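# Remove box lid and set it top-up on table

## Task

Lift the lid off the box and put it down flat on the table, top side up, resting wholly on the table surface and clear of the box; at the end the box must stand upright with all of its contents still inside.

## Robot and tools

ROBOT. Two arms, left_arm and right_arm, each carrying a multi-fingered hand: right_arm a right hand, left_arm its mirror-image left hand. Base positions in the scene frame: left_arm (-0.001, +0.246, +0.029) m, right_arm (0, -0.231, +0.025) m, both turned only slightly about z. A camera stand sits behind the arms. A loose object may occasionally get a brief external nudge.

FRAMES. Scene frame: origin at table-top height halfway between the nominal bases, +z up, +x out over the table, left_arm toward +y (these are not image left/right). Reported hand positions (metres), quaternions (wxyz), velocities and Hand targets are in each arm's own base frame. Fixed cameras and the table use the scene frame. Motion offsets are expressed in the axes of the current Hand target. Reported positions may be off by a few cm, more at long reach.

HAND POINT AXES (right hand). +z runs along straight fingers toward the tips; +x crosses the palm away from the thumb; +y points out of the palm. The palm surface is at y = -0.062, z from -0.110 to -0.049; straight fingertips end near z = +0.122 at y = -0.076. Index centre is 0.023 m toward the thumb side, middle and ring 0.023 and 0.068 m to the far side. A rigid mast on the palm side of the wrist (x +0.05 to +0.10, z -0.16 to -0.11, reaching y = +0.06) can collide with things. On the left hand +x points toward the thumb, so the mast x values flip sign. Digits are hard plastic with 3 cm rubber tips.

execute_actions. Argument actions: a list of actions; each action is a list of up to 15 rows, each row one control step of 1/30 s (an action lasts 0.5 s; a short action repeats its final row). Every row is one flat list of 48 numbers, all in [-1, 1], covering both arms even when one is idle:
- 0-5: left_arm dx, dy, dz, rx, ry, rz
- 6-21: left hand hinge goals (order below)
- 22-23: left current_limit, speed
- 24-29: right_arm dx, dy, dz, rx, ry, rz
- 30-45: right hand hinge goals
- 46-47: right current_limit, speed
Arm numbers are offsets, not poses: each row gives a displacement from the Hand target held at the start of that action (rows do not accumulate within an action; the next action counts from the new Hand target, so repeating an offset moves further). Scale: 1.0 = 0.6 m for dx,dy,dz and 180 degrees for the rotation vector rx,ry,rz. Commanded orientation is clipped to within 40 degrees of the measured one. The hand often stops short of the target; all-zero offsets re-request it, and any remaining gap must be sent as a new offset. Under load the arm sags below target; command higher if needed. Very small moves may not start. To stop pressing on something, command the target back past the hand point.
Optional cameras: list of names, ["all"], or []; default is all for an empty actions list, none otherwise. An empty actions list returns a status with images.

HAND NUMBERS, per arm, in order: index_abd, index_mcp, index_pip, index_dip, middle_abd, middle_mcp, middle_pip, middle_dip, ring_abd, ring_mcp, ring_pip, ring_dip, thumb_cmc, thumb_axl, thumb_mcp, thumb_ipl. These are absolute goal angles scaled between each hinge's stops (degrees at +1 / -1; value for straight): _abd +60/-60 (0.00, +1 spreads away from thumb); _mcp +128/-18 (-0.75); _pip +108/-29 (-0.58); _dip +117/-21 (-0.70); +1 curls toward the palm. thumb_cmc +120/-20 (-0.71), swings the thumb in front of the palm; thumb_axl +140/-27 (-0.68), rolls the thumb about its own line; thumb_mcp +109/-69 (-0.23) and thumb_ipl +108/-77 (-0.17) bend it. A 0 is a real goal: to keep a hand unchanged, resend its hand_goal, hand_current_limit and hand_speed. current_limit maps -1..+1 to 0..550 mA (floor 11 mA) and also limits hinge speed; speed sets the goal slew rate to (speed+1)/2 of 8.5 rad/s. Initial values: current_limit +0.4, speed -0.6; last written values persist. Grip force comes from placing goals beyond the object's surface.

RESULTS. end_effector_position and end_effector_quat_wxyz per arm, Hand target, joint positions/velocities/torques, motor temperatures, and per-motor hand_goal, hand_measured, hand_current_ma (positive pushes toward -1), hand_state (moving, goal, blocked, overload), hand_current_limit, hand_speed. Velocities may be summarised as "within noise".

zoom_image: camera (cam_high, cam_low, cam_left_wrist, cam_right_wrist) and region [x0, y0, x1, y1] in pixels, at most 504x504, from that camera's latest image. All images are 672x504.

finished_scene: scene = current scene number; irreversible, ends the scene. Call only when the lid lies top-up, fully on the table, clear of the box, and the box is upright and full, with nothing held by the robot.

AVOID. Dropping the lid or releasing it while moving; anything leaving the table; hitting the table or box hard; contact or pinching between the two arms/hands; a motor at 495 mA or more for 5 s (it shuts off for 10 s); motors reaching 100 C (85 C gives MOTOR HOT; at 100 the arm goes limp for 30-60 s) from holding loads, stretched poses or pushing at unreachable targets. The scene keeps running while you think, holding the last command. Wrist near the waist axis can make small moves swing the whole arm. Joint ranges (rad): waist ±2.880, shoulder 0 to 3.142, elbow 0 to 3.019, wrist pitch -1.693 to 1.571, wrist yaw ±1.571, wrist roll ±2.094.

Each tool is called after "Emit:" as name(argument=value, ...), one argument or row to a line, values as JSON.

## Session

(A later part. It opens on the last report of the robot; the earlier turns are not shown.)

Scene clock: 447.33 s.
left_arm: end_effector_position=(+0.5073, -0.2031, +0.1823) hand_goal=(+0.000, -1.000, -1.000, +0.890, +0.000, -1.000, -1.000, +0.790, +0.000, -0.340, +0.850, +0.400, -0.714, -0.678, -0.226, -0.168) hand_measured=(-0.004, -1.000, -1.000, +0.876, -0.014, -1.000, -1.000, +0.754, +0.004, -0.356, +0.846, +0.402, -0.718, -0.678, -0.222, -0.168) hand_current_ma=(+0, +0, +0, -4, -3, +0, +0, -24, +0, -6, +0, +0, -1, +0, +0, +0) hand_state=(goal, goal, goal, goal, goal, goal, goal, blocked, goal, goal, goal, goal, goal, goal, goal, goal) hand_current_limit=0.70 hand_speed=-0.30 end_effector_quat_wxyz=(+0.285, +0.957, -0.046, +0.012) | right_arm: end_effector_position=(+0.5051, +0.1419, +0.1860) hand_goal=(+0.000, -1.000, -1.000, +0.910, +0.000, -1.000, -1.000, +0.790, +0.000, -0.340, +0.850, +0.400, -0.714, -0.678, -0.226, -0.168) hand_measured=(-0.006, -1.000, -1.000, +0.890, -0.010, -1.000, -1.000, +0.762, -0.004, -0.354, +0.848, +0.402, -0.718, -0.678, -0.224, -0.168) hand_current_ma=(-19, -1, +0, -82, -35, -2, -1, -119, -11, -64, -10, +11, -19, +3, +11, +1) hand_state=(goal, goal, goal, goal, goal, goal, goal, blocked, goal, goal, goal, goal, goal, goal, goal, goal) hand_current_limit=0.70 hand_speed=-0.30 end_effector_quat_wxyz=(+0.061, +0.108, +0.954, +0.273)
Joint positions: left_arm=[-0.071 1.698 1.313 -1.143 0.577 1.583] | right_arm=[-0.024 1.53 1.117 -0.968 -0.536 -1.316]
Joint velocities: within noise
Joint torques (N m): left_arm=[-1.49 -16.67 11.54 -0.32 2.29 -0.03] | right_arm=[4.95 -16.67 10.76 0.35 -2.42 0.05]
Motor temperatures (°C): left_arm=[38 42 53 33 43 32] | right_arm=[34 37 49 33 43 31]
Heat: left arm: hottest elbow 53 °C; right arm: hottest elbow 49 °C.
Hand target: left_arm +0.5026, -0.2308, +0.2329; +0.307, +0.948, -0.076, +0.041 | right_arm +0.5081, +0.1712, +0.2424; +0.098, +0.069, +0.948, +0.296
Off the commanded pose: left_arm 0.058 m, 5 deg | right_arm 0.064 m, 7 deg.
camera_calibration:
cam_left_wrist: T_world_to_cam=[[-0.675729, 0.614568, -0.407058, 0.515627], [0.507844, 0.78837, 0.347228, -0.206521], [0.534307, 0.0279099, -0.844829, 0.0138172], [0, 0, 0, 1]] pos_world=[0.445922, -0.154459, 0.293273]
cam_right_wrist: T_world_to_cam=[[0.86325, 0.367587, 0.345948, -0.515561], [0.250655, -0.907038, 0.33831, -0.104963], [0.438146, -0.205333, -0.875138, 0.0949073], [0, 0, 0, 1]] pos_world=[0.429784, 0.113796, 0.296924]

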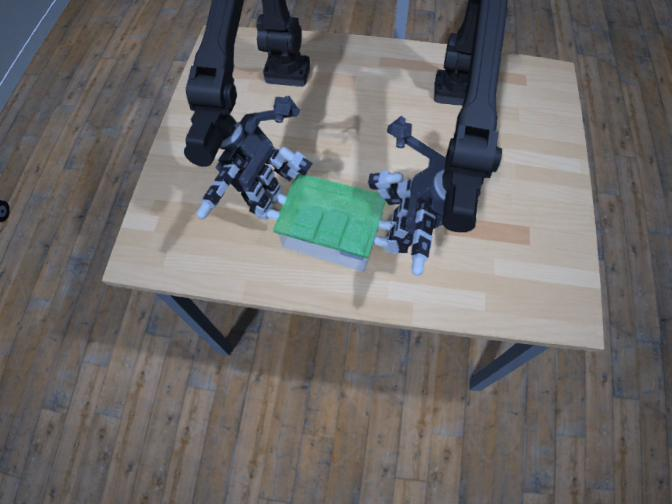

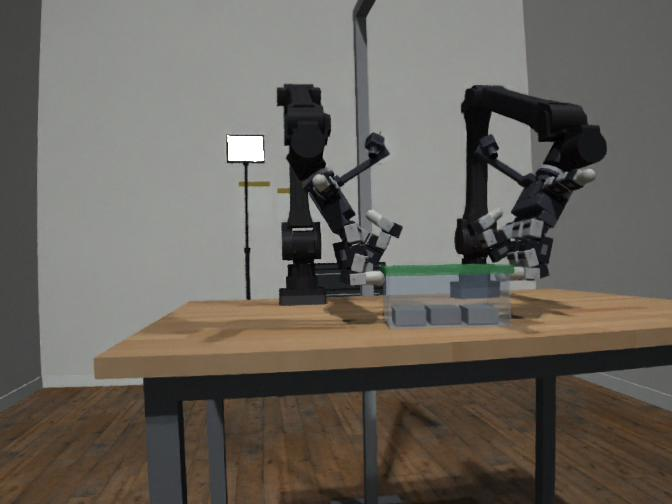

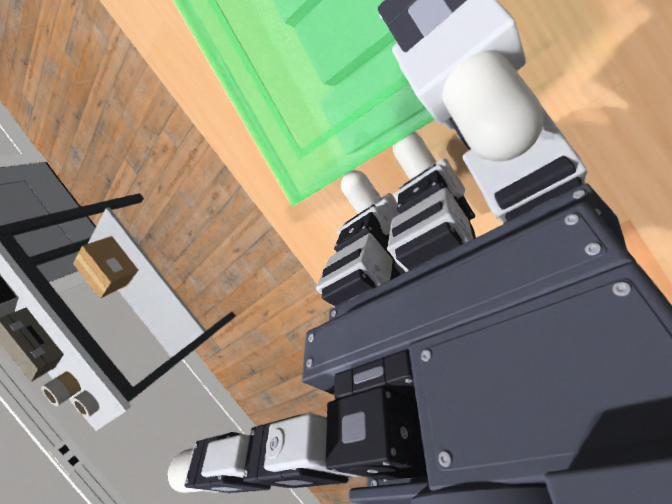

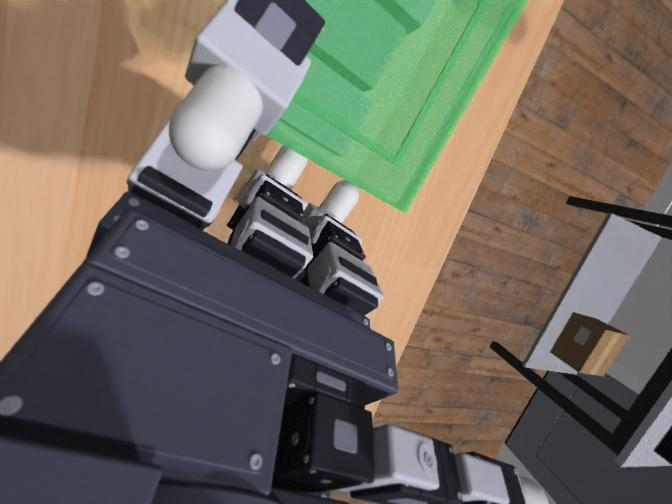

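Emit:
execute_actions(
  actions=[
    [[-0.003,-0.045,0.029,0,0,0, 0,-1,-1,0.81,0,-1,-1,0.79,0,-0.34,0.85,0.4,-0.714,-0.678,-0.226,-0.168,0.7,-0.3, 0.003,-0.049,0.031,0,0,0, 0,-1,-1,0.81,0,-1,-1,0.79,0,-0.34,0.85,0.4,-0.714,-0.678,-0.226,-0.168,0.7,-0.3],[-0.006,-0.091,0.058,-0.003,-0.025,0.036, 0,-1,-1,0.81,0,-1,-1,0.79,0,-0.34,0.85,0.4,-0.714,-0.678,-0.226,-0.168,0.7,-0.3, 0.0064,-0.0975,0.0611,-0.0023,0.0183,-0.0277, 0,-1,-1,0.81,0,-1,-1,0.79,0,-0.34,0.85,0.4,-0.714,-0.678,-0.226,-0.168,0.7,-0.3]],
  ],
  cameras=["cam_low","cam_left_wrist","cam_right_wrist"],
)

Emit:
zoom_image(
  camera="cam_low",
  region=[340, 240, 560, 350],
)

Scene clock: 456.00 s.
left_arm: end_effector_position=(+0.4987, -0.1982, +0.1567) hand_goal=(+0.000, -1.000, -1.000, +0.810, +0.000, -1.000, -1.000, +0.790, +0.000, -0.340, +0.850, +0.400, -0.714, -0.678, -0.226, -0.168) hand_measured=(-0.002, -1.000, -1.000, +0.812, -0.002, -1.000, -1.000, +0.792, +0.004, -0.354, +0.846, +0.402, -0.718, -0.678, -0.222, -0.168) hand_current_ma=(+0, +0, +0, +0, +0, +0, +0, +0, +0, -5, +0, +0, -1, +0, +0, +0) hand_state=(goal, goal, goal, goal, goal, goal, goal, goal, goal, goal, goal, goal, goal, goal, goal, goal) hand_current_limit=0.70 hand_speed=-0.30 end_effector_quat_wxyz=(+0.300, +0.946, -0.119, +0.005) | right_arm: end_effector_position=(+0.4983, +0.1387, +0.1754) hand_goal=(+0.000, -1.000, -1.000, +0.810, +0.000, -1.000, -1.000, +0.790, +0.000, -0.340, +0.850, +0.400, -0.714, -0.678, -0.226, -0.168) hand_measured=(+0.000, -1.000, -1.000, +0.822, +0.004, -1.000, -1.000, +0.792, -0.004, -0.354, +0.848, +0.402, -0.718, -0.678, -0.224, -0.168) hand_current_ma=(-2, -1, +0, +48, +11, -1, -1, +9, -11, -64, -10, +11, -19, +3, +11, +1) hand_state=(goal, goal, goal, goal, goal, goal, goal, goal, goal, goal, goal, goal, goal, goal, goal, goal) hand_current_limit=0.70 hand_speed=-0.30 end_effector_quat_wxyz=(+0.074, +0.038, +0.953, +0.290)
Joint positions: left_arm=[-0.052 1.777 1.332 -1.166 0.609 1.781] | right_arm=[-0.053 1.573 1.117 -0.952 -0.588 -1.494]
Joint torques (N m): left_arm=[1.03 -11.69 12.71 -0.29 1.18 0.21] | right_arm=[1.32 -10.7 9.29 1.47 -1.47 -0.14]
Heat: left arm: hottest elbow 53 °C; right arm: hottest elbow 49 °C.
Hand target: left_arm +0.5094, -0.2071, +0.1729; +0.306, +0.941, -0.142, +0.020 | right_arm +0.5085, +0.1444, +0.1786; +0.084, +0.019, +0.951, +0.297
Off the commanded pose: left_arm 0.021 m, 3 deg | right_arm 0.012 m, 3 deg.
camera_calibration:
cam_left_wrist: T_world_to_cam=[[-0.569592, 0.691105, -0.444903, 0.464628], [0.608887, 0.718392, 0.336406, -0.259734], [0.552107, -0.0792819, -0.829996, -0.0358447], [0, 0, 0, 1]] pos_world=[0.442587, -0.137357, 0.264339]
cam_right_wrist: T_world_to_cam=[[0.784017, 0.465408, 0.410747, -0.490307], [0.342371, -0.876173, 0.339268, -0.152774], [0.517784, -0.125364, -0.846276, 0.0321849], [0, 0, 0, 1]] pos_world=[0.42005, 0.0983714, 0.280461]
Images, in order (width x height): cam_low 672x504, cam_left_wrist 672x504, cam_right_wrist 672x504.

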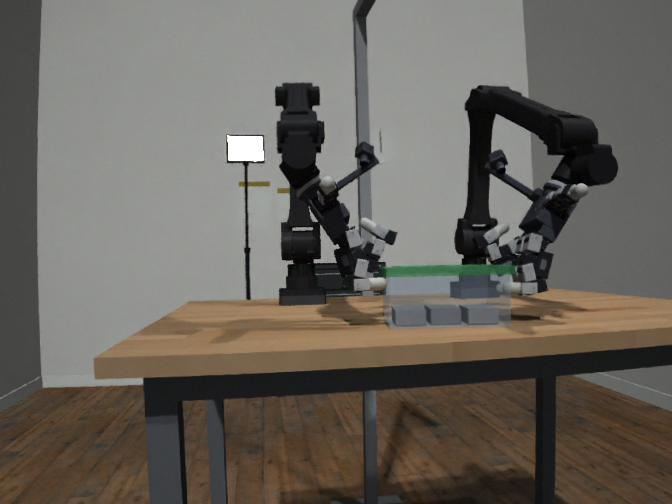

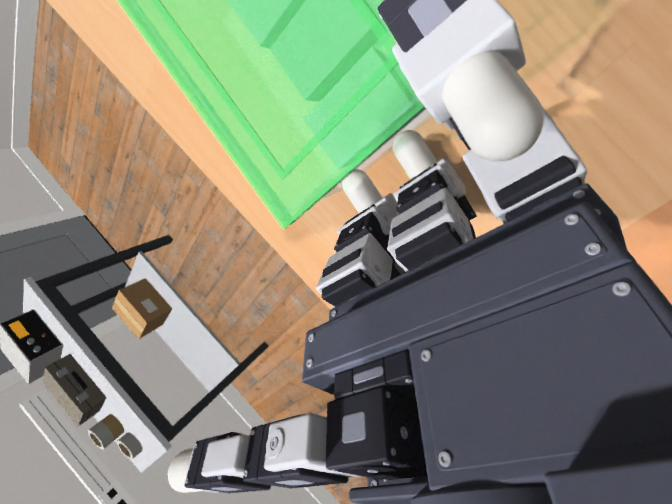

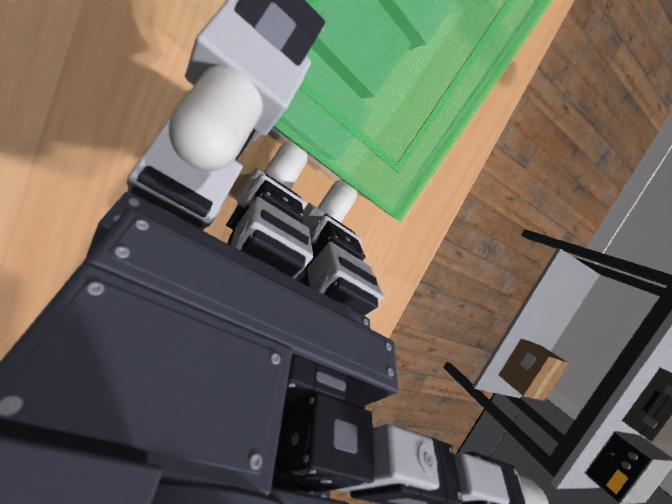

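Scaled by 2.291 from the camera's 672x504 image, which has a finer 960x720 frame.

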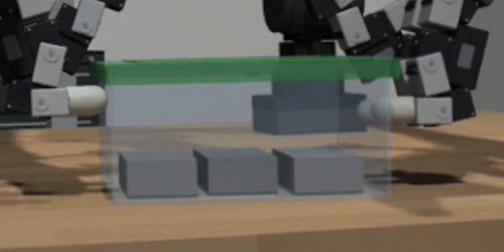

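Emit:
execute_actions(
  actions=[
    [[0.0285,0.0288,-0.0163,-0.03,0,0, 0,-1,-1,0.81,0,-1,-1,0.79,0,-0.34,0.85,0.4,-0.714,-0.678,-0.226,-0.168,0.7,-0.3, -0.0157,0.0317,0.0003,-0.03,0,0, 0,-1,-1,0.81,0,-1,-1,0.79,0,-0.34,0.85,0.4,-0.714,-0.678,-0.226,-0.168,0.7,-0.3]],
  ],
  cameras=["cam_low","cam_left_wrist","cam_right_wrist"],
)

Emit:
zoom_image(
  camera="cam_low",
  region=[340, 240, 560, 350],
)

Scene clock: 461.03 s.
left_arm: end_effector_position=(+0.5087, -0.1936, +0.1604) hand_goal=(+0.000, -1.000, -1.000, +0.810, +0.000, -1.000, -1.000, +0.790, +0.000, -0.340, +0.850, +0.400, -0.714, -0.678, -0.226, -0.168) hand_measured=(+0.016, -1.000, -1.000, +0.806, +0.000, -1.000, -1.000, +0.788, +0.004, -0.354, +0.846, +0.402, -0.718, -0.678, -0.222, -0.168) hand_current_ma=(+4, +0, +0, +0, +0, +0, +0, +0, +0, -5, +0, +0, -1, +0, +0, +0) hand_state=(goal, goal, goal, goal, goal, goal, goal, goal, goal, goal, goal, goal, goal, goal, goal, goal) hand_current_limit=0.70 hand_speed=-0.30 end_effector_quat_wxyz=(+0.331, +0.938, -0.100, -0.018) | right_arm: end_effector_position=(+0.5014, +0.1328, +0.1765) hand_goal=(+0.000, -1.000, -1.000, +0.810, +0.000, -1.000, -1.000, +0.790, +0.000, -0.340, +0.850, +0.400, -0.714, -0.678, -0.226, -0.168) hand_measured=(+0.014, -1.000, -1.000, +0.834, +0.010, -1.000, -1.000, +0.796, -0.004, -0.354, +0.848, +0.402, -0.718, -0.678, -0.224, -0.168) hand_current_ma=(+47, -3, -1, +100, +33, -1, -1, +22, -11, -64, -10, +11, -19, +3, +11, +1) hand_state=(goal, goal, goal, blocked, goal, goal, goal, goal, goal, goal, goal, goal, goal, goal, goal, goal) hand_current_limit=0.70 hand_speed=-0.30 end_effector_quat_wxyz=(+0.067, +0.051, +0.944, +0.319)
Joint positions: left_arm=[-0.032 1.822 1.376 -1.226 0.67 1.786] | right_arm=[-0.076 1.593 1.117 -0.952 -0.65 -1.492]
Joint torques (N m): left_arm=[-1.26 -12.69 14.01 -0.05 2.35 0.27] | right_arm=[4.48 -11.34 10.13 2.44 -2.88 -0.03]
Heat: left arm: hottest elbow 53 °C; right arm: hottest elbow 49 °C.
Hand target: left_arm +0.5213, -0.2193, +0.1928; +0.350, +0.926, -0.143, +0.013 | right_arm +0.5175, +0.1593, +0.1906; +0.085, +0.015, +0.936, +0.341
Off the commanded pose: left_arm 0.043 m, 7 deg | right_arm 0.034 m, 5 deg.
camera_calibration:
cam_left_wrist: T_world_to_cam=[[-0.611082, 0.652633, -0.447939, 0.482878], [0.611838, 0.748471, 0.255823, -0.253047], [0.502228, -0.117737, -0.856683, -0.0157913], [0, 0, 0, 1]] pos_world=[0.457832, -0.127603, 0.267507]
cam_right_wrist: T_world_to_cam=[[0.797802, 0.426596, 0.42606, -0.495013], [0.333606, -0.900969, 0.277421, -0.140787], [0.502213, -0.0791908, -0.86111, 0.03505], [0, 0, 0, 1]] pos_world=[0.424287, 0.0871016, 0.280144]
Images, in order (width x height): cam_low 672x504, cam_left_wrist 672x504, cam_right_wrist 672x504.

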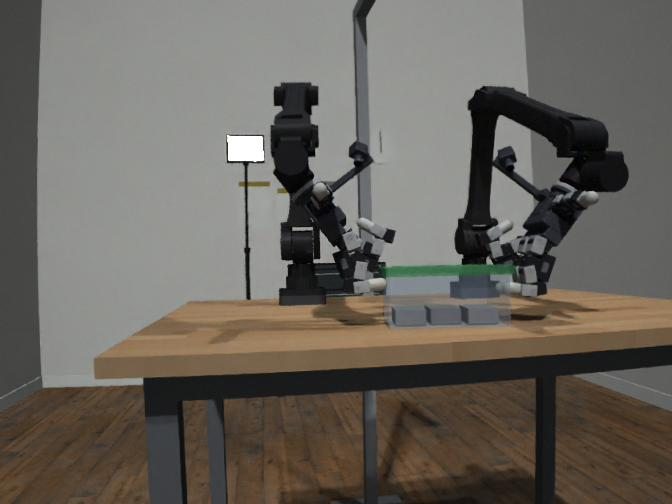

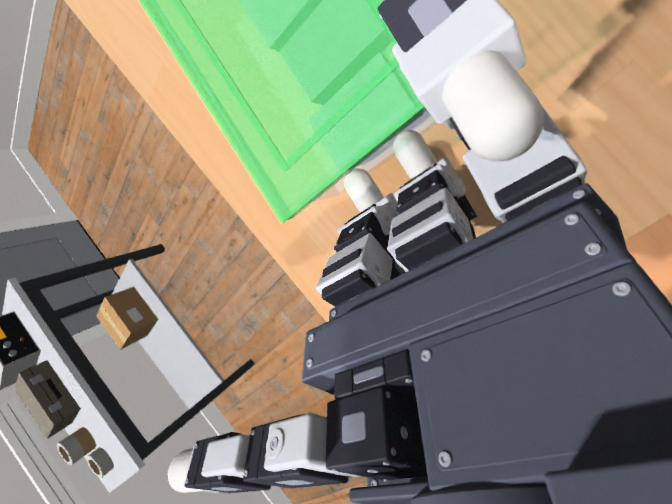

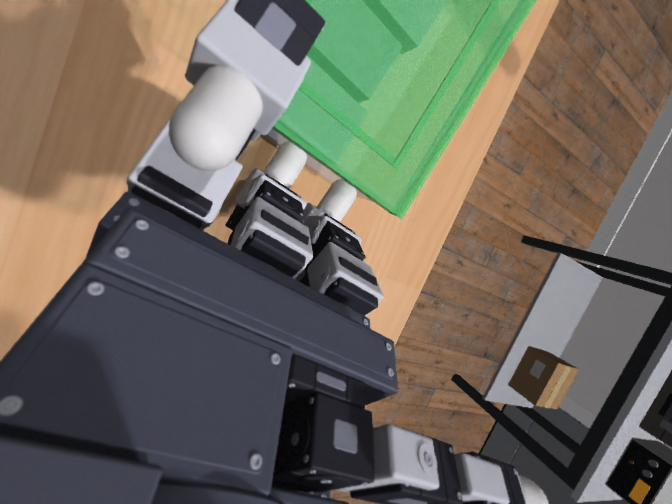

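Scaled by 2.291 from the camera's 672x504 image, which has a finer 960x720 frame.

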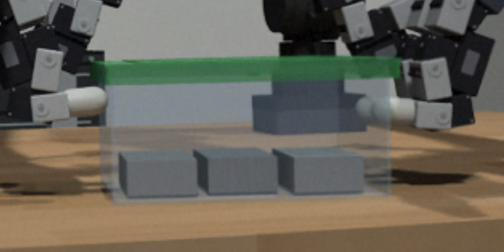

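Emit:
execute_actions(
  actions=[
    [[0.0041,0.0261,-0.0102,0,0,0, 0,-1,-1,0.81,0,-1,-1,0.79,0,-0.34,0.85,0.4,-0.714,-0.678,-0.226,-0.168,0.7,-0.3, -0.0025,0.0206,-0.0038,0,0,0, 0,-1,-1,0.81,0,-1,-1,0.79,0,-0.34,0.85,0.4,-0.714,-0.678,-0.226,-0.168,0.7,-0.3]],
  ],
  cameras=["cam_low","cam_high"],
)

Emit:
zoom_image(
  camera="cam_low",
  region=[340, 240, 560, 350],
)

Emit:
zoom_image(
  camera="cam_high",
  region=[250, 160, 410, 280],
)

Scene clock: 464.47 s.
left_arm: end_effector_position=(+0.5084, -0.1935, +0.1625) hand_goal=(+0.000, -1.000, -1.000, +0.810, +0.000, -1.000, -1.000, +0.790, +0.000, -0.340, +0.850, +0.400, -0.714, -0.678, -0.226, -0.168) hand_measured=(+0.016, -1.000, -1.000, +0.786, +0.000, -1.000, -1.000, +0.786, +0.004, -0.354, +0.846, +0.402, -0.718, -0.678, -0.222, -0.168) hand_current_ma=(+4, +0, +0, -12, +0, +0, +0, +0, +0, -5, +0, +0, -1, +0, +0, +0) hand_state=(goal, goal, goal, blocked, goal, goal, goal, goal, goal, goal, goal, goal, goal, goal, goal, goal) hand_current_limit=0.70 hand_speed=-0.30 end_effector_quat_wxyz=(+0.331, +0.938, -0.098, -0.022) | right_arm: end_effector_position=(+0.5020, +0.1326, +0.1766) hand_goal=(+0.000, -1.000, -1.000, +0.810, +0.000, -1.000, -1.000, +0.790, +0.000, -0.340, +0.850, +0.400, -0.714, -0.678, -0.226, -0.168) hand_measured=(+0.014, -1.000, -1.000, +0.834, +0.010, -1.000, -1.000, +0.796, -0.004, -0.354, +0.848, +0.402, -0.718, -0.678, -0.224, -0.168) hand_current_ma=(+47, -2, -1, +101, +34, -2, -1, +22, -11, -64, -10, +11, -19, +3, +11, +1) hand_state=(goal, goal, goal, blocked, goal, goal, goal, goal, goal, goal, goal, goal, goal, goal, goal, goal) hand_current_limit=0.70 hand_speed=-0.30 end_effector_quat_wxyz=(+0.066, +0.054, +0.944, +0.319)
Joint positions: left_arm=[-0.032 1.823 1.383 -1.242 0.67 1.786] | right_arm=[-0.076 1.593 1.117 -0.952 -0.651 -1.485]
Joint torques (N m): left_arm=[-2.2 -14.27 14.82 -0.36 2.47 0.17] | right_arm=[5.42 -11.75 10.76 1.72 -2.74 0.13]
Heat: left arm: hottest elbow 54 °C; right arm: hottest elbow 49 °C.
Hand target: left_arm +0.5199, -0.2271, +0.2077; +0.350, +0.926, -0.143, +0.013 | right_arm +0.5182, +0.1672, +0.2005; +0.085, +0.015, +0.936, +0.341
Off the commanded pose: left_arm 0.058 m, 7 deg | right_arm 0.045 m, 6 deg.
Images, in order (width x height): cam_high 672x504, cam_low 672x504.

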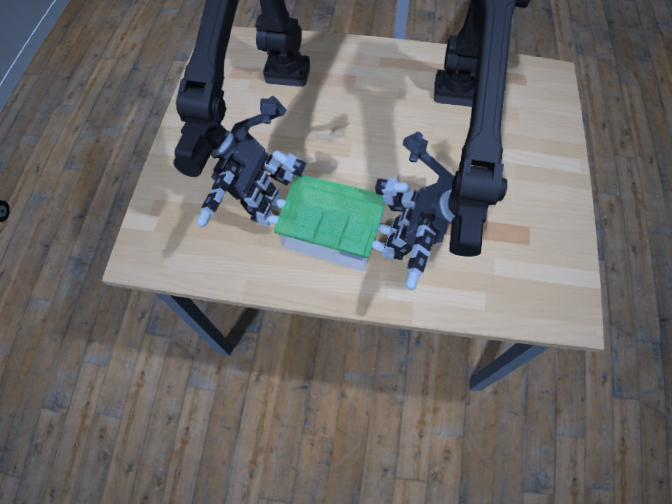

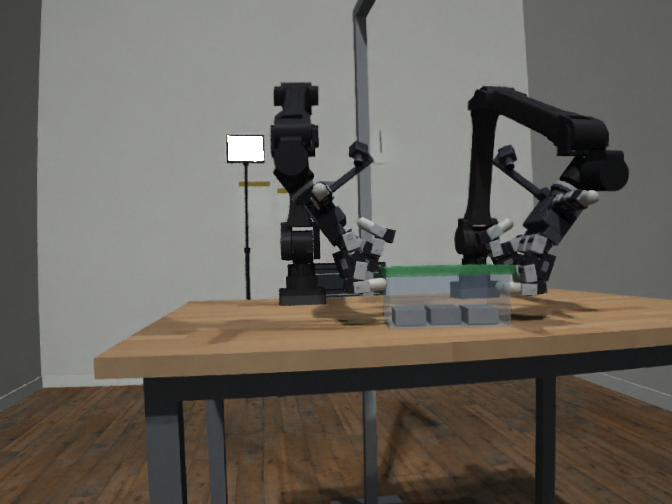

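Scaled by 2.291 from the camera's 672x504 image, which has a finer 960x720 frame.

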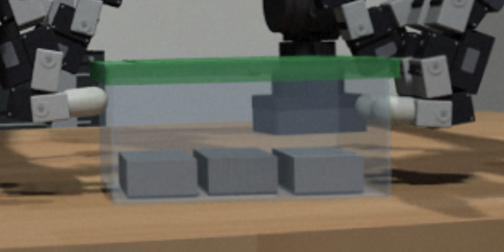

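Scaled by 3.150 from the camera's 672x504 image, which has a finer 960x720 frame.

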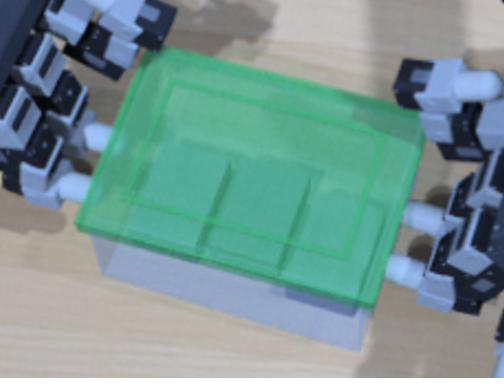

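Emit:
zoom_image(
  camera="cam_low",
  region=[350, 255, 410, 300],
)

Emit:
zoom_image(
  camera="cam_low",
  region=[480, 255, 540, 300],
)

Emit:
zoom_image(
  camera="cam_high",
  region=[350, 200, 410, 260],
)

Emit:
zoom_image(
  camera="cam_high",
  region=[255, 180, 315, 240],
)

Scaled by 8.400 from the camera's 672x504 image, which has a finer 960x720 frame.

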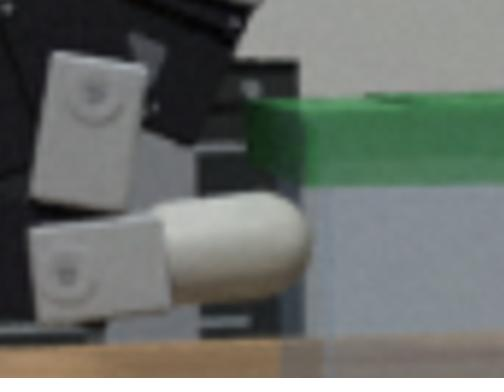

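Scaled by 8.400 from the camera's 672x504 image, which has a finer 960x720 frame.

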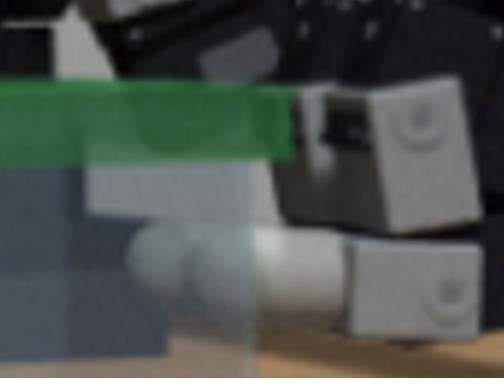

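Scaled by 8.400 from the camera's 672x504 image, which has a finer 960x720 frame.

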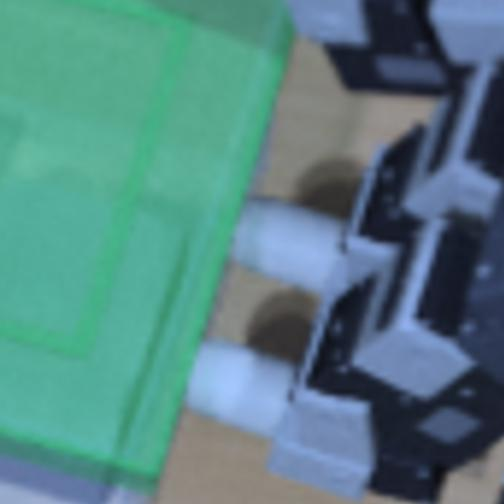

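Scaled by 8.400 from the camera's 672x504 image, which has a finer 960x720 frame.

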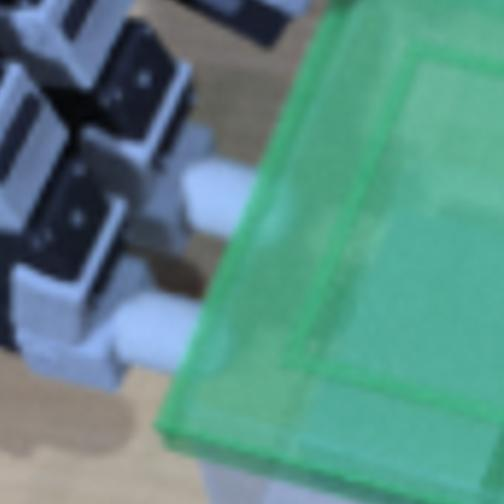

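Emit:
execute_actions(
  actions=[
    [[0.0031,0.0161,-0.0189,0,0,0, 0,-1,-1,0.81,0,-1,-1,0.79,0,-0.34,0.85,0.4,-0.714,-0.678,-0.226,-0.168,0.7,-0.3, 0,0,0,0,0,0, 0,-1,-1,0.81,0,-1,-1,0.79,0,-0.34,0.85,0.4,-0.714,-0.678,-0.226,-0.168,0.7,-0.3]],
  ],
  cameras=["cam_low"],
)

Emit:
zoom_image(
  camera="cam_low",
  region=[340, 240, 560, 350],
)

Scene clock: 470.37 s.
left_arm: end_effector_position=(+0.5101, -0.1935, +0.1709) hand_goal=(+0.000, -1.000, -1.000, +0.810, +0.000, -1.000, -1.000, +0.790, +0.000, -0.340, +0.850, +0.400, -0.714, -0.678, -0.226, -0.168) hand_measured=(+0.008, -1.000, -1.000, +0.784, +0.000, -1.000, -1.000, +0.786, +0.004, -0.354, +0.846, +0.402, -0.718, -0.678, -0.222, -0.168) hand_current_ma=(+1, +0, +0, -12, +0, +0, +0, +0, +0, -5, +0, +0, -1, +0, +0, +0) hand_state=(goal, goal, goal, blocked, goal, goal, goal, goal, goal, goal, goal, goal, goal, goal, goal, goal) hand_current_limit=0.70 hand_speed=-0.30 end_effector_quat_wxyz=(+0.332, +0.938, -0.096, -0.028) | right_arm: end_effector_position=(+0.5020, +0.1326, +0.1766) hand_goal=(+0.000, -1.000, -1.000, +0.810, +0.000, -1.000, -1.000, +0.790, +0.000, -0.340, +0.850, +0.400, -0.714, -0.678, -0.226, -0.168) hand_measured=(+0.014, -1.000, -1.000, +0.834, +0.010, -1.000, -1.000, +0.796, -0.004, -0.354, +0.848, +0.402, -0.718, -0.678, -0.224, -0.168) hand_current_ma=(+47, -2, -1, +101, +34, -2, -1, +22, -11, -64, -10, +11, -19, +3, +11, +1) hand_state=(goal, goal, goal, blocked, goal, goal, goal, goal, goal, goal, goal, goal, goal, goal, goal, goal) hand_current_limit=0.70 hand_speed=-0.30 end_effector_quat_wxyz=(+0.066, +0.054, +0.944, +0.319)
Joint positions: left_arm=[-0.032 1.823 1.406 -1.278 0.67 1.786] | right_arm=[-0.076 1.593 1.117 -0.952 -0.651 -1.485]
Joint torques (N m): left_arm=[-2.14 -15.74 14.42 -0.29 2.49 0.15] | right_arm=[5.48 -11.99 11.07 1.65 -2.71 0.11]
Motor temperatures (°C): left_arm=[38 41 55 33 47 32] | right_arm=[34 37 49 33 46 31]
Heat: left arm: hottest elbow 55 °C; right arm: hottest elbow 49 °C.
Hand target: left_arm +0.5198, -0.2271, +0.2227; +0.350, +0.926, -0.143, +0.013 | right_arm +0.5182, +0.1672, +0.2005; +0.085, +0.015, +0.936, +0.341
Off the commanded pose: left_arm 0.062 m, 8 deg | right_arm 0.045 m, 6 deg.
Images, in order (width x height): cam_low 672x504.

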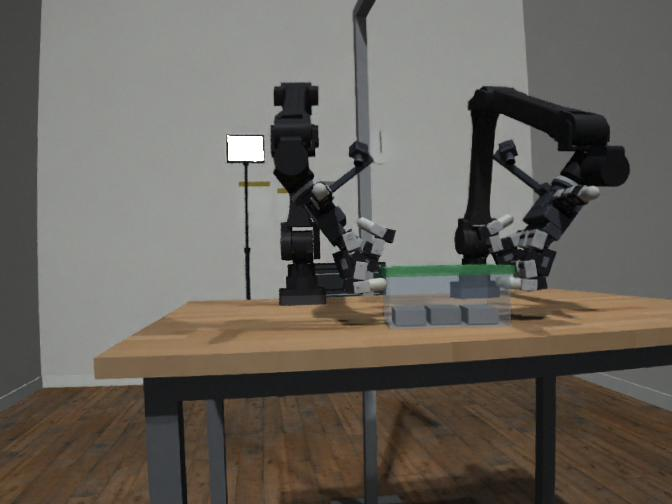

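Scaled by 2.291 from the camera's 672x504 image, which has a finer 960x720 frame.

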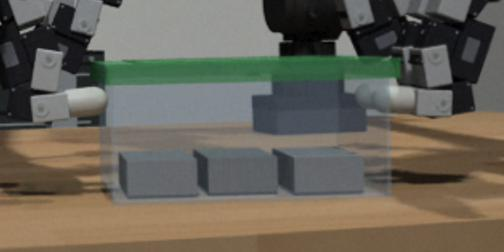

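Emit:
execute_actions(
  actions=[
    [[0.0021,0.0107,-0.0126,0,0,0, 0,-1,-1,0.81,0,-1,-1,0.79,0,-0.34,0.85,0.4,-0.714,-0.678,-0.226,-0.168,0.7,-0.3, -0.0025,0.0107,-0.0125,0,0,0, 0,-1,-1,0.81,0,-1,-1,0.79,0,-0.34,0.85,0.4,-0.714,-0.678,-0.226,-0.168,0.7,-0.3]],
  ],
  cameras=["cam_low"],
)

Emit:
zoom_image(
  camera="cam_low",
  region=[340, 240, 560, 350],
)

Scene clock: 472.33 s.
left_arm: end_effector_position=(+0.5111, -0.1935, +0.1760) hand_goal=(+0.000, -1.000, -1.000, +0.810, +0.000, -1.000, -1.000, +0.790, +0.000, -0.340, +0.850, +0.400, -0.714, -0.678, -0.226, -0.168) hand_measured=(+0.006, -1.000, -1.000, +0.784, +0.000, -1.000, -1.000, +0.786, +0.004, -0.354, +0.846, +0.402, -0.718, -0.678, -0.222, -0.168) hand_current_ma=(+1, +0, +0, -13, +0, +0, +0, +0, +0, -5, +0, +0, -1, +0, +0, +0) hand_state=(goal, goal, goal, blocked, goal, goal, goal, goal, goal, goal, goal, goal, goal, goal, goal, goal) hand_current_limit=0.70 hand_speed=-0.30 end_effector_quat_wxyz=(+0.332, +0.938, -0.095, -0.032) | right_arm: end_effector_position=(+0.5026, +0.1326, +0.1778) hand_goal=(+0.000, -1.000, -1.000, +0.810, +0.000, -1.000, -1.000, +0.790, +0.000, -0.340, +0.850, +0.400, -0.714, -0.678, -0.226, -0.168) hand_measured=(+0.014, -1.000, -1.000, +0.826, +0.010, -1.000, -1.000, +0.786, -0.004, -0.354, +0.848, +0.402, -0.718, -0.678, -0.224, -0.168) hand_current_ma=(+48, -2, -1, +70, +35, -2, -1, -17, -11, -64, -10, +11, -19, +3, +11, +1) hand_state=(goal, goal, goal, goal, goal, goal, goal, goal, goal, goal, goal, goal, goal, goal, goal, goal) hand_current_limit=0.70 hand_speed=-0.30 end_effector_quat_wxyz=(+0.066, +0.054, +0.944, +0.319)
Joint positions: left_arm=[-0.032 1.823 1.421 -1.301 0.669 1.786] | right_arm=[-0.076 1.593 1.121 -0.956 -0.651 -1.484]
Joint torques (N m): left_arm=[-1.9 -16.44 14.53 -0.53 2.49 0.13] | right_arm=[5.95 -12.86 11.64 0.9 -2.81 0.09]
Motor temperatures (°C): left_arm=[38 41 55 33 47 32] | right_arm=[34 37 49 33 47 31]
Heat: left arm: hottest elbow 55 °C; right arm: hottest elbow 49 °C.
Hand target: left_arm +0.5199, -0.2271, +0.2327; +0.350, +0.926, -0.143, +0.013 | right_arm +0.5183, +0.1672, +0.2105; +0.085, +0.015, +0.936, +0.341
Off the commanded pose: left_arm 0.066 m, 8 deg | right_arm 0.050 m, 6 deg.
Images, in order (width x height): cam_low 672x504.

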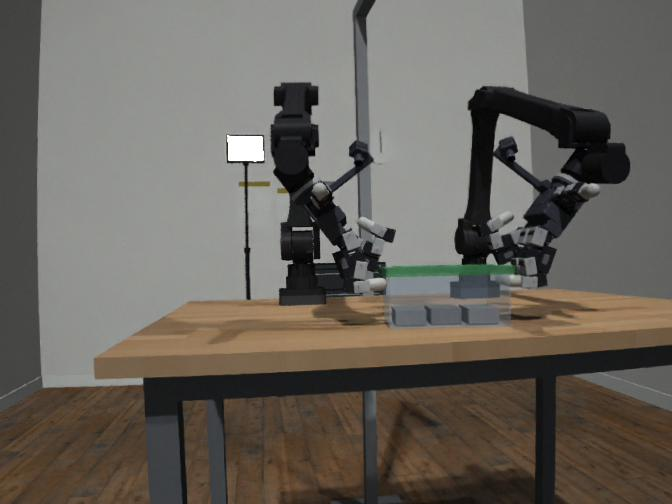

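Scaled by 2.291 from the camera's 672x504 image, which has a finer 960x720 frame.

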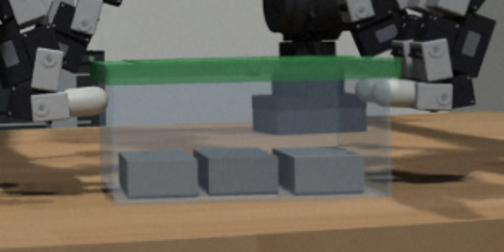

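Emit:
execute_actions(
  actions=[
    [[0.0021,0.0107,-0.0126,0,0,0, 0,-1,-1,0.81,0,-1,-1,0.79,0,-0.34,0.85,0.4,-0.714,-0.678,-0.226,-0.168,0.7,-0.3, -0.0025,0.0107,-0.0125,0,0,0, 0,-1,-1,0.81,0,-1,-1,0.79,0,-0.34,0.85,0.4,-0.714,-0.678,-0.226,-0.168,0.7,-0.3]],
    [[0.0011,0.0055,-0.0063,0,0,0, 0,-1,-1,0.81,0,-1,-1,0.79,0,-0.34,0.85,0.4,-0.714,-0.678,-0.226,-0.168,0.7,-0.3, -0.0025,0.0107,-0.0125,0,0,0, 0,-1,-1,0.81,0,-1,-1,0.79,0,-0.34,0.85,0.4,-0.714,-0.678,-0.226,-0.168,0.7,-0.3]],
  ],
  cameras=["cam_low"],
)

Emit:
zoom_image(
  camera="cam_low",
  region=[340, 240, 560, 350],
)

Scene clock: 475.10 s.
left_arm: end_effector_position=(+0.5115, -0.1935, +0.1824) hand_goal=(+0.000, -1.000, -1.000, +0.810, +0.000, -1.000, -1.000, +0.790, +0.000, -0.340, +0.850, +0.400, -0.714, -0.678, -0.226, -0.168) hand_measured=(-0.002, -1.000, -1.000, +0.780, -0.004, -1.000, -1.000, +0.776, +0.004, -0.354, +0.846, +0.402, -0.718, -0.678, -0.222, -0.168) hand_current_ma=(+0, +0, +0, -17, +0, +0, +0, -4, +0, -5, +0, +0, -1, +0, +0, +0) hand_state=(goal, goal, goal, blocked, goal, goal, goal, goal, goal, goal, goal, goal, goal, goal, goal, goal) hand_current_limit=0.70 hand_speed=-0.30 end_effector_quat_wxyz=(+0.331, +0.938, -0.094, -0.035) | right_arm: end_effector_position=(+0.5037, +0.1327, +0.1841) hand_goal=(+0.000, -1.000, -1.000, +0.810, +0.000, -1.000, -1.000, +0.790, +0.000, -0.340, +0.850, +0.400, -0.714, -0.678, -0.226, -0.168) hand_measured=(+0.000, -1.000, -1.000, +0.802, -0.002, -1.000, -1.000, +0.764, -0.004, -0.354, +0.848, +0.402, -0.718, -0.678, -0.224, -0.168) hand_current_ma=(+1, -2, -1, -33, -8, -3, -1, -113, -11, -64, -10, +11, -19, +3, +11, +1) hand_state=(goal, goal, goal, goal, goal, goal, goal, blocked, goal, goal, goal, goal, goal, goal, goal, goal) hand_current_limit=0.70 hand_speed=-0.30 end_effector_quat_wxyz=(+0.056, +0.059, +0.945, +0.318)
Joint positions: left_arm=[-0.032 1.82 1.436 -1.325 0.666 1.786] | right_arm=[-0.075 1.593 1.144 -0.998 -0.648 -1.48]
Joint torques (N m): left_arm=[-1.49 -16.85 15.56 -0.83 2.59 0.16] | right_arm=[5.13 -14.39 11.93 0.14 -2.92 0.11]
Motor temperatures (°C): left_arm=[38 41 55 33 48 32] | right_arm=[34 37 50 33 47 31]
Heat: left arm: hottest elbow 55 °C; right arm: hottest elbow 50 °C.
Hand target: left_arm +0.5200, -0.2270, +0.2479; +0.350, +0.926, -0.143, +0.014 | right_arm +0.5184, +0.1672, +0.2305; +0.085, +0.015, +0.936, +0.341
Off the commanded pose: left_arm 0.074 m, 8 deg | right_arm 0.060 m, 7 deg.
Images, in order (width x height): cam_low 672x504.

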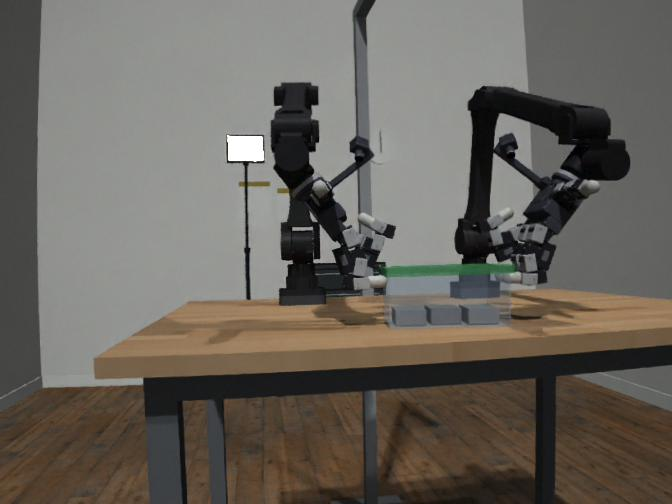

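Scaled by 2.291 from the camera's 672x504 image, which has a finer 960x720 frame.

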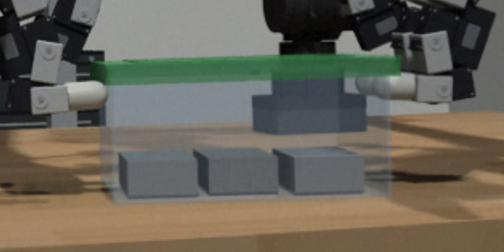

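Emit:
zoom_image(
  camera="cam_low",
  region=[480, 250, 540, 300],
)

Emit:
zoom_image(
  camera="cam_low",
  region=[350, 250, 410, 300],
)

Scaled by 8.400 from the camera's 672x504 image, which has a finer 960x720 frame.

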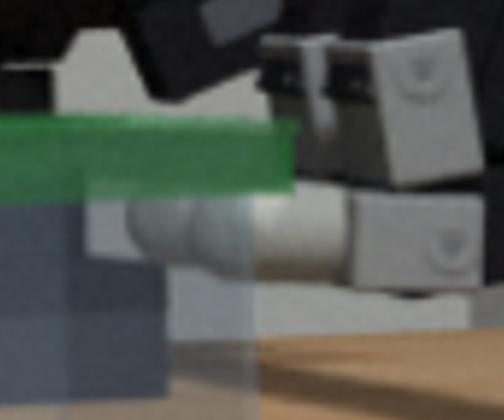

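Scaled by 8.400 from the camera's 672x504 image, which has a finer 960x720 frame.

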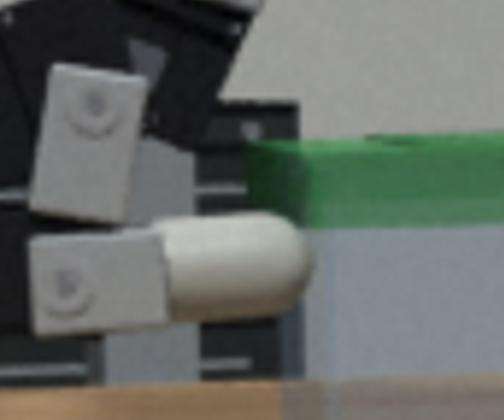

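Emit:
execute_actions(
  actions=[
    [[0.0022,0.0181,0.0045,0,0,0, 0,-1,-1,0.82,0,-1,-1,0.8,0,-0.34,0.85,0.4,-0.714,-0.678,-0.226,-0.168,0.8,-0.3, -0.0025,0.0232,-0.0016,0,0,0, 0,-1,-1,0.82,0,-1,-1,0.8,0,-0.34,0.85,0.4,-0.714,-0.678,-0.226,-0.168,0.8,-0.3]],
    [[0.0011,0.0055,-0.0063,0,0,0, 0,-1,-1,0.82,0,-1,-1,0.8,0,-0.34,0.85,0.4,-0.714,-0.678,-0.226,-0.168,0.8,-0.3, -0.0025,0.0107,-0.0125,0,0,0, 0,-1,-1,0.83,0,-1,-1,0.8,0,-0.34,0.85,0.4,-0.714,-0.678,-0.226,-0.168,0.8,-0.3]],
  ],
  cameras=["cam_low"],
)

Emit:
zoom_image(
  camera="cam_low",
  region=[480, 250, 540, 300],
)

Emit:
zoom_image(
  camera="cam_low",
  region=[350, 250, 410, 300],
)

Scene clock: 479.00 s.
left_arm: end_effector_position=(+0.5118, -0.1951, +0.1827) hand_goal=(+0.000, -1.000, -1.000, +0.820, +0.000, -1.000, -1.000, +0.800, +0.000, -0.340, +0.850, +0.400, -0.714, -0.678, -0.226, -0.168) hand_measured=(-0.002, -1.000, -1.000, +0.780, -0.004, -1.000, -1.000, +0.776, +0.004, -0.354, +0.846, +0.402, -0.718, -0.678, -0.222, -0.168) hand_current_ma=(+0, +0, +0, -30, +0, +0, +0, -12, +0, -5, +0, +0, -1, +0, +0, +0) hand_state=(goal, goal, goal, blocked, goal, goal, goal, blocked, goal, goal, goal, goal, goal, goal, goal, goal) hand_current_limit=0.80 hand_speed=-0.30 end_effector_quat_wxyz=(+0.325, +0.941, -0.091, -0.038) | right_arm: end_effector_position=(+0.5051, +0.1355, +0.1862) hand_goal=(+0.000, -1.000, -1.000, +0.830, +0.000, -1.000, -1.000, +0.800, +0.000, -0.340, +0.850, +0.400, -0.714, -0.678, -0.226, -0.168) hand_measured=(-0.004, -1.000, -1.000, +0.810, -0.010, -1.002, -1.000, +0.762, -0.004, -0.354, +0.848, +0.402, -0.718, -0.678, -0.224, -0.168) hand_current_ma=(-16, -2, -1, -82, -32, -4, -2, -169, -11, -64, -10, +11, -19, +3, +11, +1) hand_state=(goal, goal, goal, goal, goal, goal, goal, blocked, goal, goal, goal, goal, goal, goal, goal, goal) hand_current_limit=0.80 hand_speed=-0.30 end_effector_quat_wxyz=(+0.044, +0.069, +0.947, +0.311)
Joint positions: left_arm=[-0.037 1.818 1.439 -1.329 0.655 1.773] | right_arm=[-0.065 1.593 1.161 -1.03 -0.63 -1.454]
Joint torques (N m): left_arm=[-2.67 -18.02 15.65 -0.84 3.04 0.15] | right_arm=[5.3 -16.85 12.75 0.05 -3.58 0]
Motor temperatures (°C): left_arm=[38 41 55 33 49 32] | right_arm=[34 38 50 33 48 31]
Heat: left arm: hottest elbow 55 °C; right arm: hottest elbow 50 °C.
Hand target: left_arm +0.5181, -0.2369, +0.2582; +0.350, +0.926, -0.143, +0.014 | right_arm +0.5192, +0.1773, +0.2503; +0.085, +0.015, +0.936, +0.341
Off the commanded pose: left_arm 0.086 m, 9 deg | right_arm 0.078 m, 9 deg.
Images, in order (width x height): cam_low 672x504.

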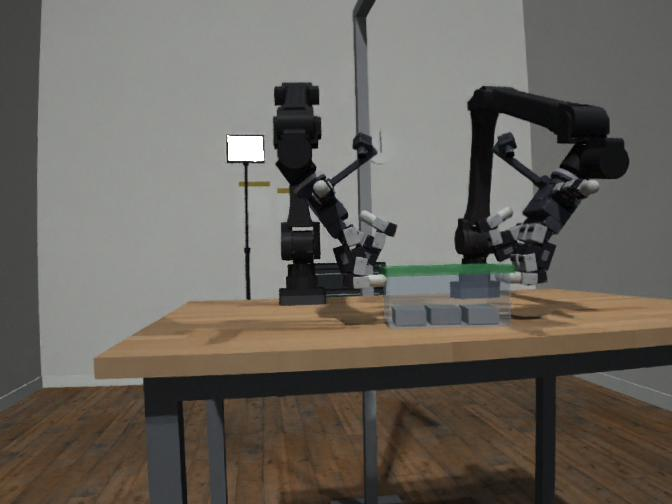

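Scaled by 8.400 from the camera's 672x504 image, which has a finer 960x720 frame.

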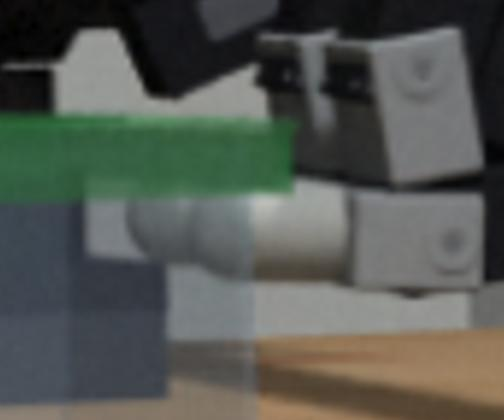

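Scaled by 8.400 from the camera's 672x504 image, which has a finer 960x720 frame.

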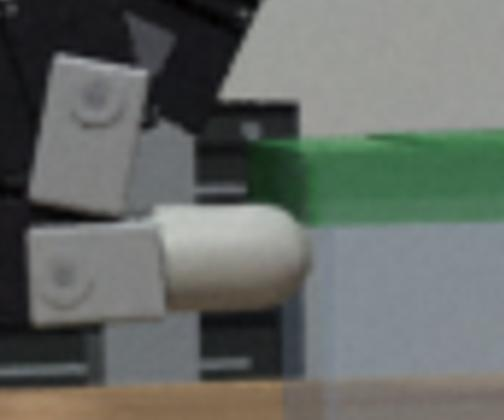

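Emit:
execute_actions(
  actions=[
    [[0.0021,0.0107,-0.0126,0,0,0, 0,-1,-1,0.83,0,-1,-1,0.82,0,-0.34,0.85,0.4,-0.714,-0.678,-0.226,-0.168,0.9,-0.3, -0.0025,0.0107,-0.0125,0,0,0, 0,-1,-1,0.85,0,-1,-1,0.81,0,-0.34,0.85,0.4,-0.714,-0.678,-0.226,-0.168,0.9,-0.3]],
    [[0.0021,0.0206,-0.0039,0,0,0, 0,-1,-1,0.83,0,-1,-1,0.82,0,-0.34,0.85,0.4,-0.714,-0.678,-0.226,-0.168,0.9,-0.3, -0.0025,0.0206,-0.0038,0,0,0, 0,-1,-1,0.85,0,-1,-1,0.81,0,-0.34,0.85,0.4,-0.714,-0.678,-0.226,-0.168,0.9,-0.3]],
  ],
  cameras=["cam_low"],
)

Emit:
zoom_image(
  camera="cam_low",
  region=[480, 250, 540, 300],
)

Emit:
zoom_image(
  camera="cam_low",
  region=[350, 250, 410, 300],
)

Scene clock: 481.57 s.
left_arm: end_effector_position=(+0.5077, -0.1952, +0.1836) hand_goal=(+0.000, -1.000, -1.000, +0.830, +0.000, -1.000, -1.000, +0.820, +0.000, -0.340, +0.850, +0.400, -0.714, -0.678, -0.226, -0.168) hand_measured=(-0.004, -1.000, -1.000, +0.790, -0.006, -1.002, -1.000, +0.772, +0.004, -0.354, +0.846, +0.402, -0.718, -0.678, -0.222, -0.168) hand_current_ma=(+0, +0, +0, -31, -1, +0, +0, -40, +0, -5, +0, +0, -1, +0, +0, +0) hand_state=(goal, goal, goal, blocked, goal, goal, goal, blocked, goal, goal, goal, goal, goal, goal, goal, goal) hand_current_limit=0.90 hand_speed=-0.30 end_effector_quat_wxyz=(+0.317, +0.943, -0.088, -0.050) | right_arm: end_effector_position=(+0.5024, +0.1391, +0.1869) hand_goal=(+0.000, -1.000, -1.000, +0.850, +0.000, -1.000, -1.000, +0.810, +0.000, -0.340, +0.850, +0.400, -0.714, -0.678, -0.226, -0.168) hand_measured=(-0.006, -1.000, -1.000, +0.816, -0.010, -1.002, -1.000, +0.756, -0.004, -0.354, +0.848, +0.402, -0.718, -0.678, -0.224, -0.168) hand_current_ma=(-22, -2, -1, -144, -38, -5, -2, -244, -11, -64, -10, +11, -19, +3, +11, +1) hand_state=(goal, goal, goal, blocked, goal, goal, goal, blocked, goal, goal, goal, goal, goal, goal, goal, goal) hand_current_limit=0.90 hand_speed=-0.30 end_effector_quat_wxyz=(+0.027, +0.076, +0.949, +0.305)
Joint positions: left_arm=[-0.041 1.814 1.444 -1.358 0.637 1.768] | right_arm=[-0.055 1.593 1.174 -1.071 -0.618 -1.44]
Joint torques (N m): left_arm=[-3.25 -19.9 16.88 -1.16 3.73 0.06] | right_arm=[6.59 -17.9 13.83 0.17 -4.08 0.03]
Motor temperatures (°C): left_arm=[38 41 56 33 51 32] | right_arm=[34 38 50 33 50 31]
Heat: left arm: hottest elbow 56 °C; right arm: hottest elbow 50 °C.
Hand target: left_arm +0.5160, -0.2446, +0.2779; +0.350, +0.926, -0.143, +0.013 | right_arm +0.5200, +0.1852, +0.2702; +0.085, +0.015, +0.936, +0.341
Off the commanded pose: left_arm 0.107 m, 11 deg | right_arm 0.097 m, 11 deg.
Images, in order (width x height): cam_low 672x504.

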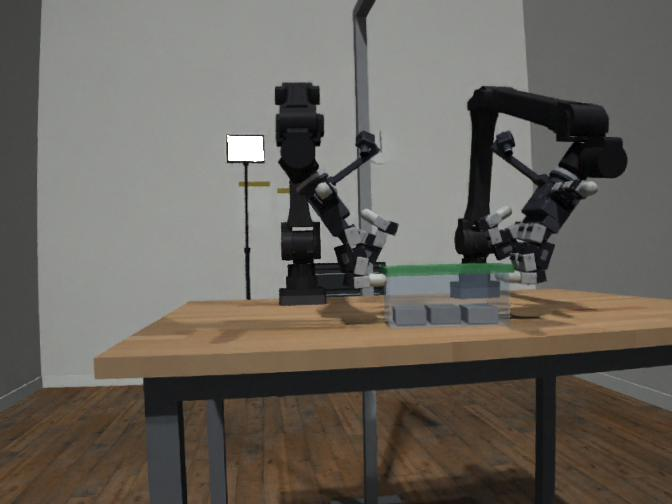

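Scaled by 8.400 from the camera's 672x504 image, which has a finer 960x720 frame.

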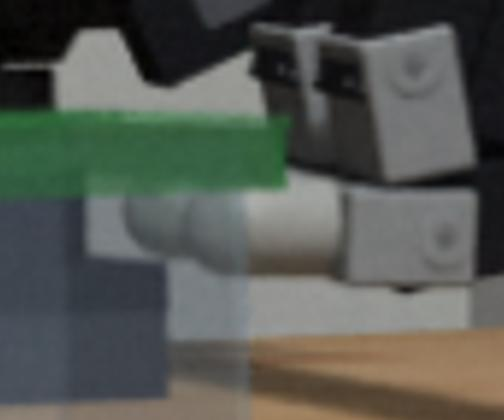

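Scaled by 8.400 from the camera's 672x504 image, which has a finer 960x720 frame.

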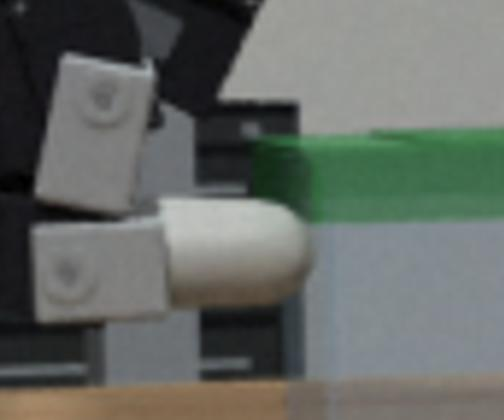

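Emit:
zoom_image(
  camera="cam_low",
  region=[370, 255, 450, 335],
)

Emit:
zoom_image(
  camera="cam_low",
  region=[450, 255, 530, 335],
)

Scaled by 6.300 from the camera's 672x504 image, which has a finer 960x720 frame.

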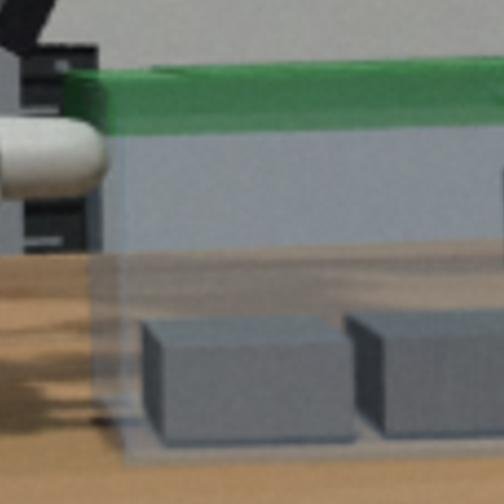

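Scaled by 6.300 from the camera's 672x504 image, which has a finer 960x720 frame.

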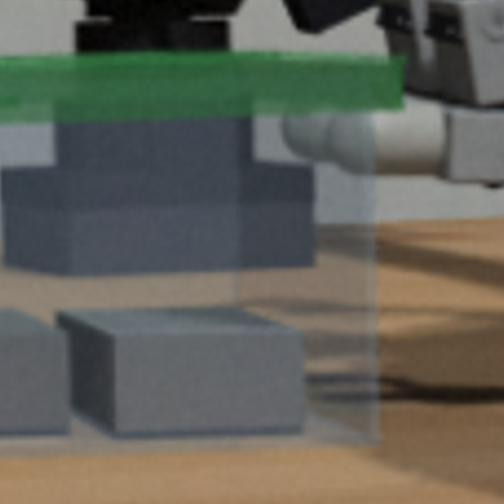

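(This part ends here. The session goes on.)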